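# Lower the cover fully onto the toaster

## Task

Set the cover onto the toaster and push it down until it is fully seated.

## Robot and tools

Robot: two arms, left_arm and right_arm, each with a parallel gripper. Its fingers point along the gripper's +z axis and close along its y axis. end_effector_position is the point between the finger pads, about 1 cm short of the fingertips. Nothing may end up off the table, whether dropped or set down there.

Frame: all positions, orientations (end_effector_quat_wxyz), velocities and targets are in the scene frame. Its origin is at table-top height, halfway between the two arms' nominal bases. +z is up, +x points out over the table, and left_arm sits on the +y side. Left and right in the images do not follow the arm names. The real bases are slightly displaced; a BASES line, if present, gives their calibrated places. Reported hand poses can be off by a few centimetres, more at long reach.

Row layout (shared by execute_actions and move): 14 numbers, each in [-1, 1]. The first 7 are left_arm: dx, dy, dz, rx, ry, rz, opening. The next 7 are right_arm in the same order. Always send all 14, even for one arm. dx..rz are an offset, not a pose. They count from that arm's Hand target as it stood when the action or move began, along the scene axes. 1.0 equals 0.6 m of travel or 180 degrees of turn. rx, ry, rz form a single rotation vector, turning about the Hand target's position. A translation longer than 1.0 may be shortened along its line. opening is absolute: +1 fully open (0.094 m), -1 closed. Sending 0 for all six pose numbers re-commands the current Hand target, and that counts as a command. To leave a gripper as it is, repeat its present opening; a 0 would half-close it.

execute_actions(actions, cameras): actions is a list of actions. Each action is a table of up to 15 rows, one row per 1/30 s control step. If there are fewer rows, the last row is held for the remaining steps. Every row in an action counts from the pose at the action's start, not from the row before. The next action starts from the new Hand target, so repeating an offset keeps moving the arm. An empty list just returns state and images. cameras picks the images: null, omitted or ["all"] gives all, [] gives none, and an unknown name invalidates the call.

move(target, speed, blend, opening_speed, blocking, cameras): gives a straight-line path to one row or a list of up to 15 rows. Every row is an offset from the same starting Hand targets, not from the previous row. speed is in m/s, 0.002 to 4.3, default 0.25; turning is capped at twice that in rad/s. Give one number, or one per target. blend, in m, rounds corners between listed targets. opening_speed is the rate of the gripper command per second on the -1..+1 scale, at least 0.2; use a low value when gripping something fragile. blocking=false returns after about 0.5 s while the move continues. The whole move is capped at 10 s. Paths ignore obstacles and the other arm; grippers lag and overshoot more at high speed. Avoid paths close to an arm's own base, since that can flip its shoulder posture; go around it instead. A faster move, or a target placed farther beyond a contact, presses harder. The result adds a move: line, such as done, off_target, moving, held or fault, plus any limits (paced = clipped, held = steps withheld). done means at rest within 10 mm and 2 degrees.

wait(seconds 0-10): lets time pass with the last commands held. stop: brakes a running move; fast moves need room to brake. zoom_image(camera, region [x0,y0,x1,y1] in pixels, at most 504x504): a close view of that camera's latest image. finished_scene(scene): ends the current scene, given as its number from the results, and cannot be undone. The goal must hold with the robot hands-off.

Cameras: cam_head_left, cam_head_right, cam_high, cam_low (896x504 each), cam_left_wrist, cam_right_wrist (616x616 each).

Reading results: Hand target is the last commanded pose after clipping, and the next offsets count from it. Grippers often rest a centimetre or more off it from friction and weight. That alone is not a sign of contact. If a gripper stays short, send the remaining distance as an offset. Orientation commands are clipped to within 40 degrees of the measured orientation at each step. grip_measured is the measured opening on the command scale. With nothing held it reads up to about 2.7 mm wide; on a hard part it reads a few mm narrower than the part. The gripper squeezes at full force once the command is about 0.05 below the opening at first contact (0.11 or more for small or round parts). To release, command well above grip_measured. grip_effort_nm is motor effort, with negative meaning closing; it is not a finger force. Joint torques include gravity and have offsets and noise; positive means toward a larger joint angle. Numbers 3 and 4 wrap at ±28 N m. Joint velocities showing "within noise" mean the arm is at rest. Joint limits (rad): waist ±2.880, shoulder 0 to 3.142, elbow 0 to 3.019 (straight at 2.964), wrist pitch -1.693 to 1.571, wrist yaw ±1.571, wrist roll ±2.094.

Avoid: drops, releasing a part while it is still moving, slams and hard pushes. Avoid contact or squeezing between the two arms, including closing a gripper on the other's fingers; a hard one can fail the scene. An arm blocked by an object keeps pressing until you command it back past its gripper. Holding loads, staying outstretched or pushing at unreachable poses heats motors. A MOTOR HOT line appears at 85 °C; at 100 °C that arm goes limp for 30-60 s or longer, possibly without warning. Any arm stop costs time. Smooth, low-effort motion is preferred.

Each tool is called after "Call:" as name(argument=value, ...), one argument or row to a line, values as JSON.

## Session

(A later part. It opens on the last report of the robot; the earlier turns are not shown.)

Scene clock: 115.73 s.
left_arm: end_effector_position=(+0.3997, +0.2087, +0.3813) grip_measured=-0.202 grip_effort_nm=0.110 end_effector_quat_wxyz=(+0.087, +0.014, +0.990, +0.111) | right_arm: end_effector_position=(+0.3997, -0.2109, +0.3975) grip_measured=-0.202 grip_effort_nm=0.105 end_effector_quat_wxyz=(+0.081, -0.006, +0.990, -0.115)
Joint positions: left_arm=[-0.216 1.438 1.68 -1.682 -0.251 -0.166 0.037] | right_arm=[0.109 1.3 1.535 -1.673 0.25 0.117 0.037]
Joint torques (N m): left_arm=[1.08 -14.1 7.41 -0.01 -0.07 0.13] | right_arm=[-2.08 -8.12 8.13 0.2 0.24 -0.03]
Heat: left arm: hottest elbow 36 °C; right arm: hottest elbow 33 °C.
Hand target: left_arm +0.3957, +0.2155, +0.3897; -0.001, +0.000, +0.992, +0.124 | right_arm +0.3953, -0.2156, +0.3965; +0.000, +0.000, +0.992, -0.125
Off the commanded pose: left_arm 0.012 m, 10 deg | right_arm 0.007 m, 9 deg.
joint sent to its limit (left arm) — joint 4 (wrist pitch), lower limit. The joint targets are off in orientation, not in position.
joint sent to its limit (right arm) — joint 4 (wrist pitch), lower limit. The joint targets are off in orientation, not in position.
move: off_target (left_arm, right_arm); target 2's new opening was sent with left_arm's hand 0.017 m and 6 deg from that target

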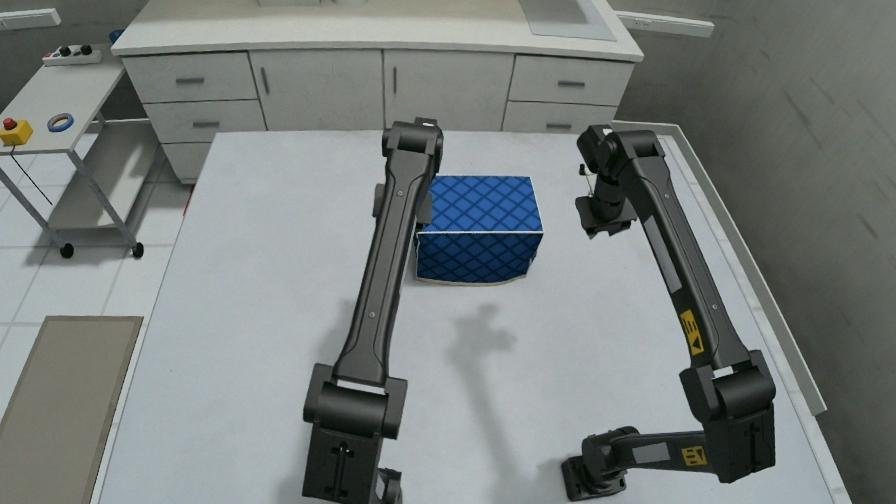

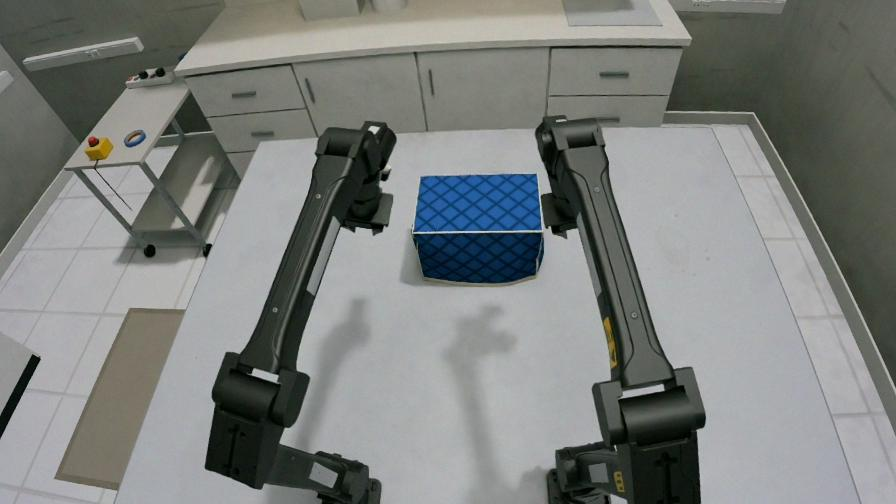

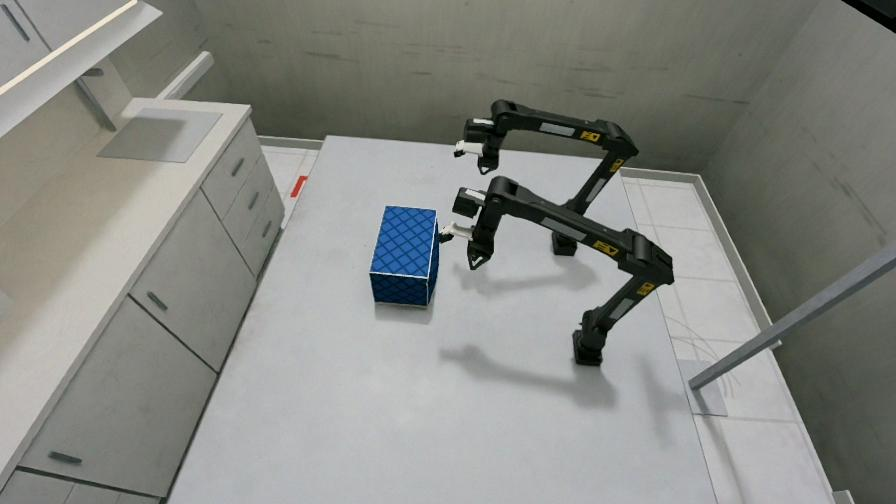

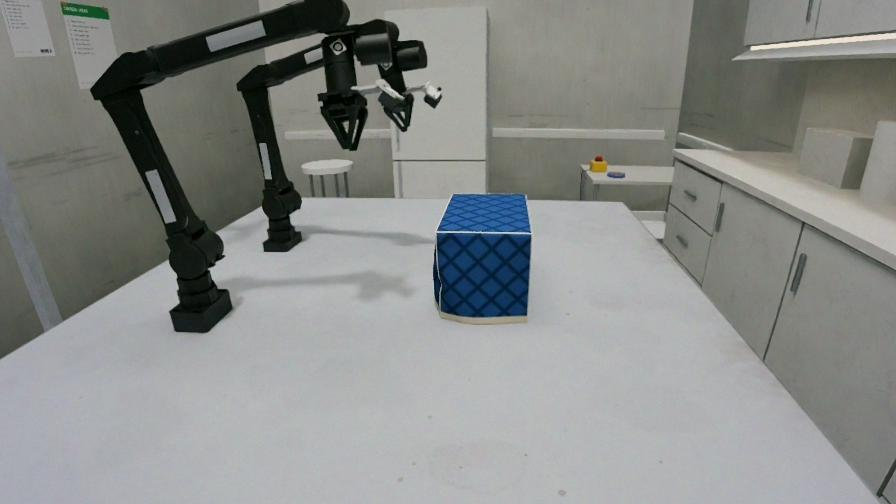

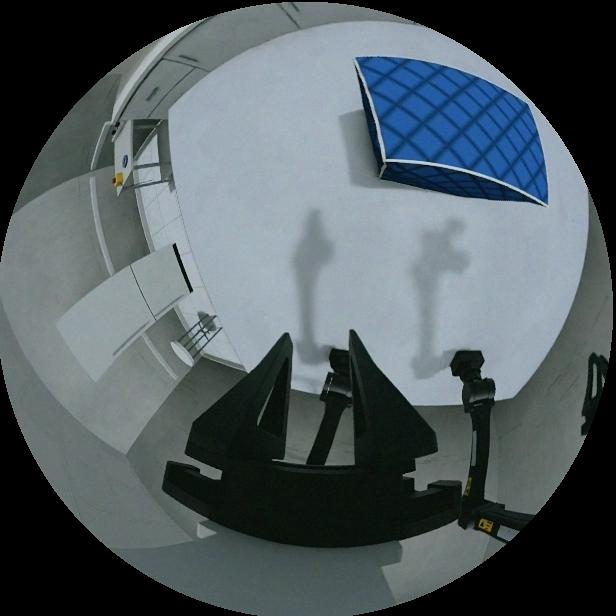

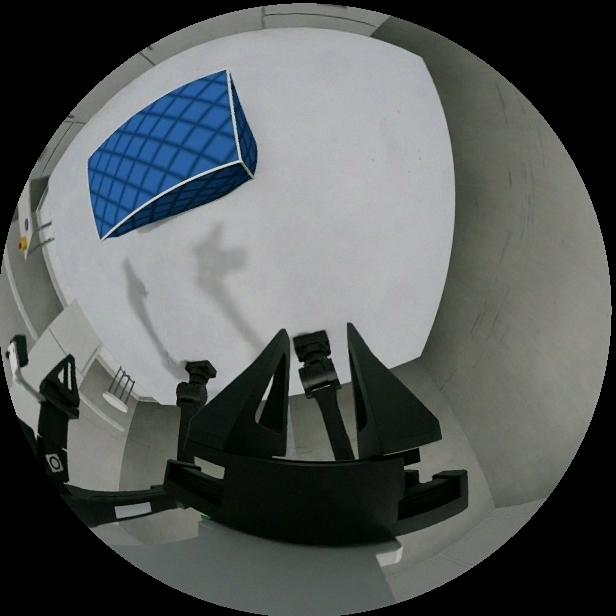

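Call:
move(
  target=[
    [0,0,0,0,0,0,-1,0.283,0.133,-0.14,0,0,0,-1],
    [0,0,0,0,0,0,-1,0.283,0.133,-0.39,0,0,0,-1],
    [0,0,0,0,0,0,-1,0.283,0.133,-0.1,0,0,0,-1],
    [0,0,0,0,0,0,-1,0,0,-0.1,0,0,0,-1],
  ],
  speed=[0.25,0.09,0.2,0.25],
)

Call:
zoom_image(
  camera="cam_low",
  region=[380, 120, 580, 340],
)

Call:
zoom_image(
  camera="cam_high",
  region=[340, 150, 500, 320],
)

Call:
zoom_image(
  camera="cam_head_left",
  region=[380, 120, 600, 310],
)

Scene clock: 133.70 s.
left_arm: end_effector_position=(+0.3997, +0.2087, +0.3813) grip_measured=-0.988 grip_effort_nm=-0.647 end_effector_quat_wxyz=(+0.087, +0.014, +0.990, +0.111) | right_arm: end_effector_position=(+0.4001, -0.2107, +0.3372) grip_measured=-0.996 grip_effort_nm=-0.232 end_effector_quat_wxyz=(+0.006, +0.003, +0.992, -0.124)
Joint positions: left_arm=[-0.216 1.438 1.68 -1.682 -0.251 -0.166 0.001] | right_arm=[0.108 1.375 1.452 -1.673 0.248 0.155 0]
Joint torques (N m): left_arm=[0.91 -14.33 7.38 -0.12 -0.07 0.13] | right_arm=[-1.73 -9.11 8.03 -0.06 0.28 -0.01]
Heat: left arm: hottest elbow 36 °C; right arm: hottest shoulder 32 °C.
Hand target: left_arm +0.3957, +0.2155, +0.3897; -0.001, +0.000, +0.992, +0.124 | right_arm +0.3952, -0.2156, +0.3365; +0.000, +0.000, +0.992, -0.125
Off the commanded pose: left_arm 0.012 m, 10 deg | right_arm 0.007 m, 1 deg.
joint sent to its limit (left arm) — joint 4 (wrist pitch), lower limit. The joint targets are off in orientation, not in position.
joint sent to its limit (right arm) — joint 4 (wrist pitch), lower limit. The joint targets still meet the commanded pose.
move: off_target (left_arm)

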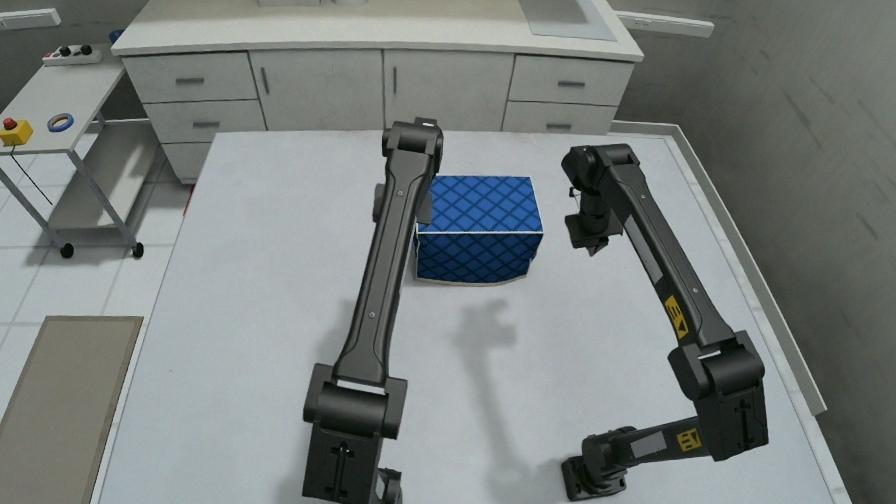

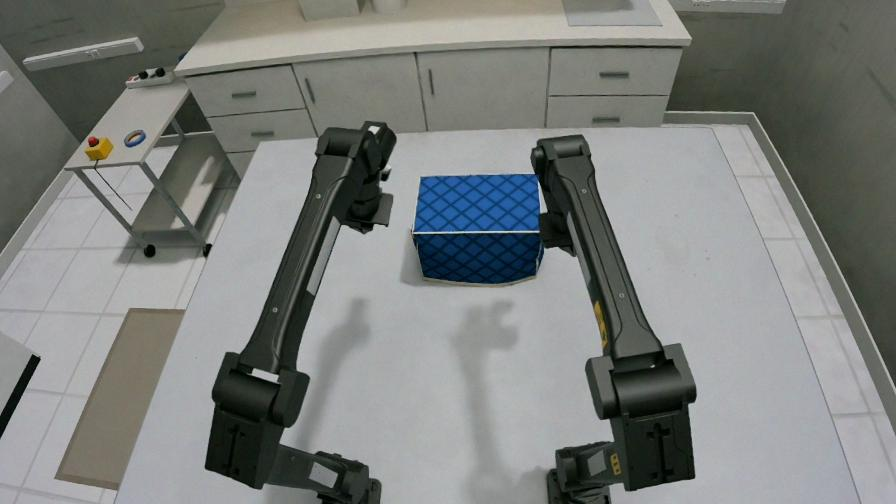

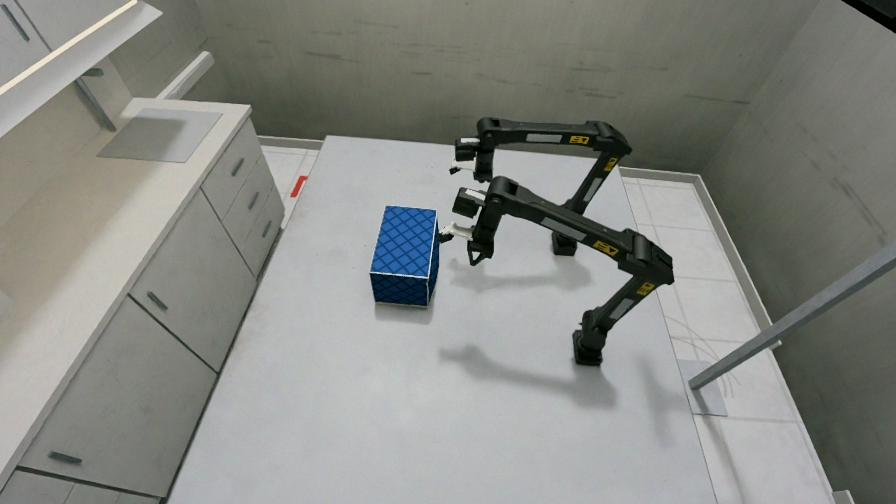

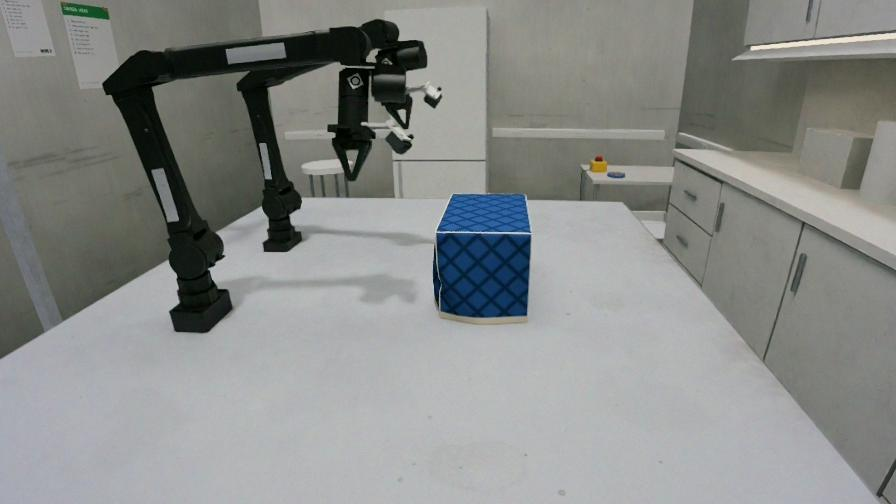

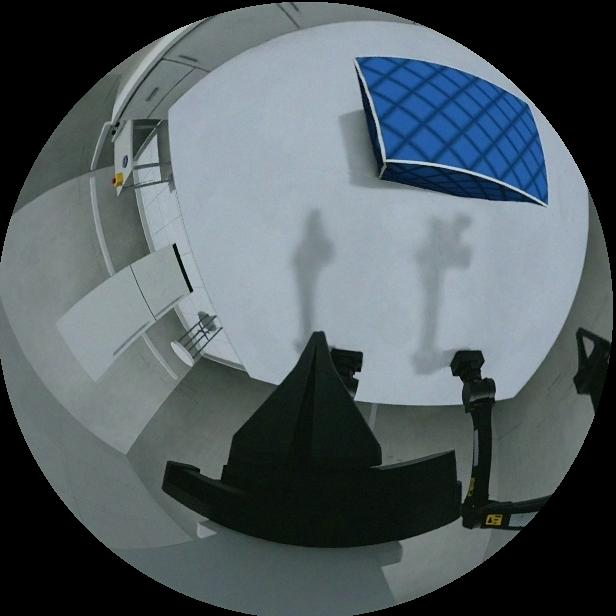

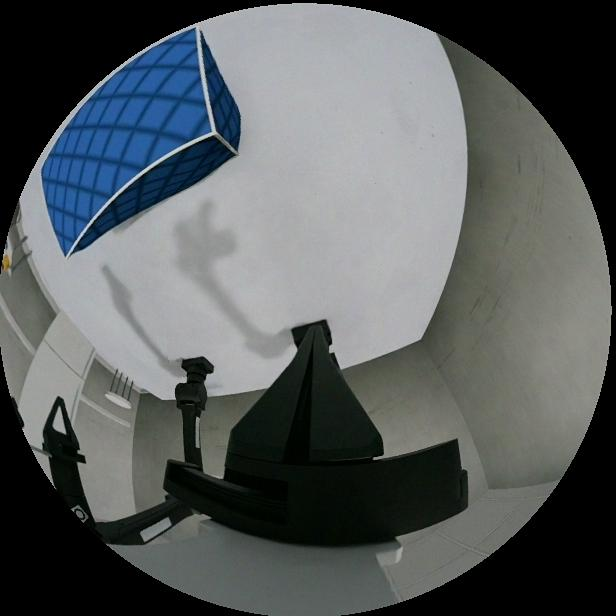

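Scaled by 2.291.

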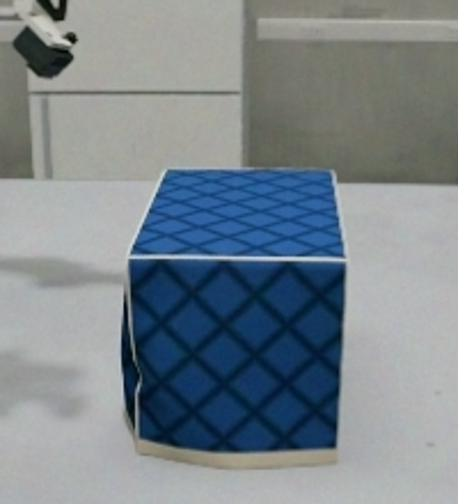

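Scaled by 2.965.

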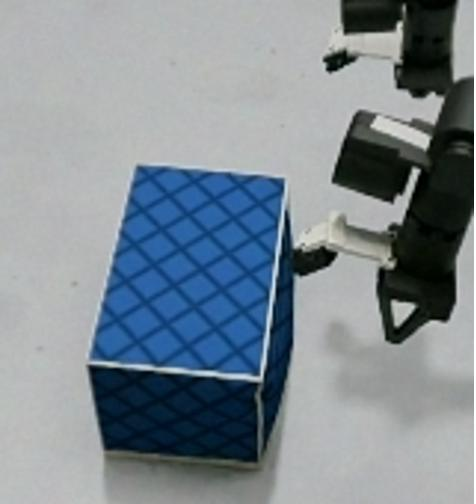

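Scaled by 2.291.

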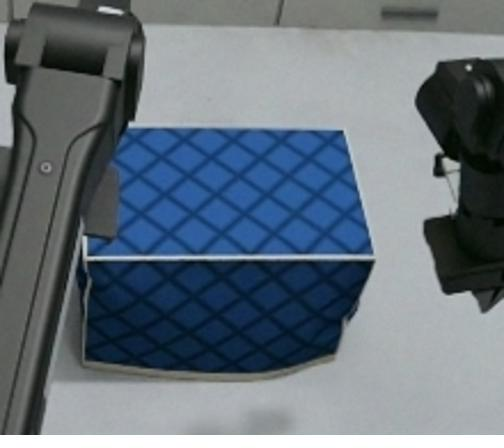

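Call:
wait(
  seconds=0,
  cameras=["cam_low","cam_head_left"],
)

Call:
zoom_image(
  camera="cam_low",
  region=[380, 120, 580, 340],
)

Call:
zoom_image(
  camera="cam_head_left",
  region=[380, 120, 600, 310],
)

Scene clock: 140.63 s.
left_arm: end_effector_position=(+0.3997, +0.2087, +0.3813) grip_measured=-0.988 grip_effort_nm=-0.647 end_effector_quat_wxyz=(+0.087, +0.014, +0.990, +0.111) | right_arm: end_effector_position=(+0.4001, -0.2107, +0.3372) grip_measured=-0.996 grip_effort_nm=-0.242 end_effector_quat_wxyz=(+0.006, +0.003, +0.992, -0.124)
Joint positions: left_arm=[-0.216 1.438 1.68 -1.682 -0.251 -0.165 0.001] | right_arm=[0.108 1.375 1.452 -1.673 0.248 0.154 0]
Joint torques (N m): left_arm=[0.73 -14.62 7.45 -0.03 -0.07 0.15] | right_arm=[-1.85 -9.29 8.08 -0.09 0.27 -0.02]
Heat: left arm: hottest elbow 36 °C; right arm: hottest shoulder 32 °C.
Hand target: left_arm +0.3957, +0.2155, +0.3897; -0.001, +0.000, +0.992, +0.124 | right_arm +0.3952, -0.2156, +0.3365; +0.000, +0.000, +0.992, -0.125
Tool commands: left_gripper/opening=-1.0 right_gripper/opening=-1.0
Off the commanded pose: left_arm 0.012 m, 10 deg | right_arm 0.007 m, 1 deg.
Images, in order (width x height): cam_head_left 896x504, cam_low 896x504.

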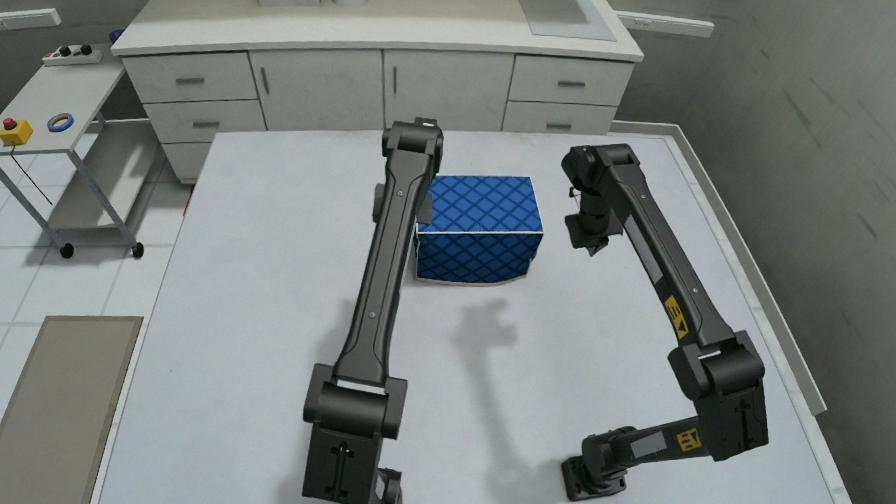

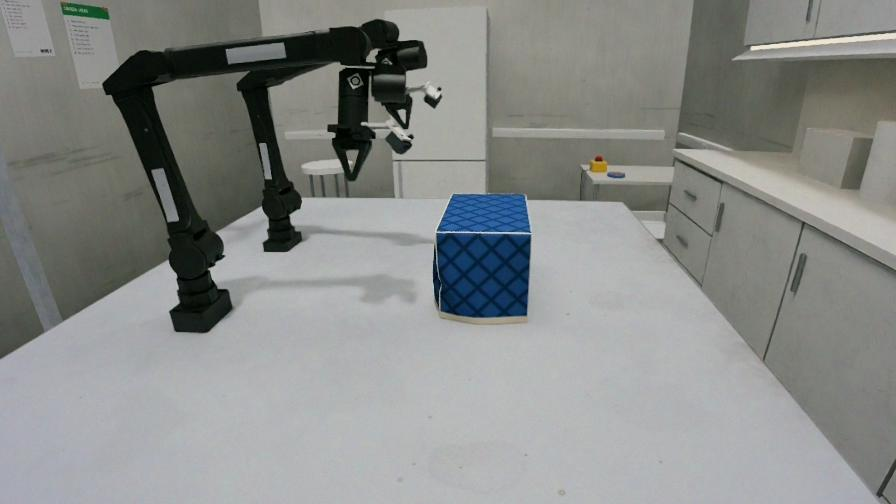

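Scaled by 2.291.

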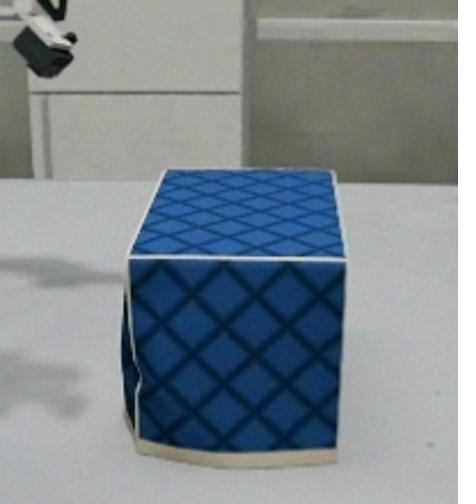

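Scaled by 2.291.

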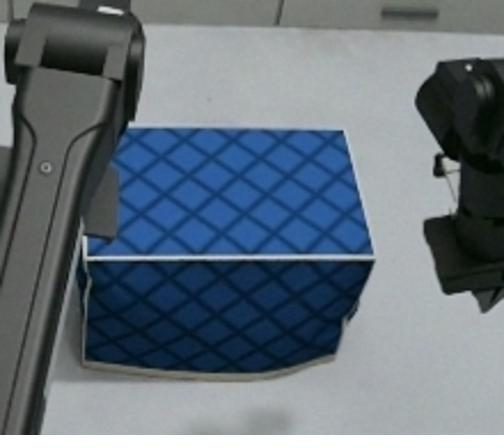

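Call:
finished_scene(
  scene=2,
)

The scene is finished: the task was done.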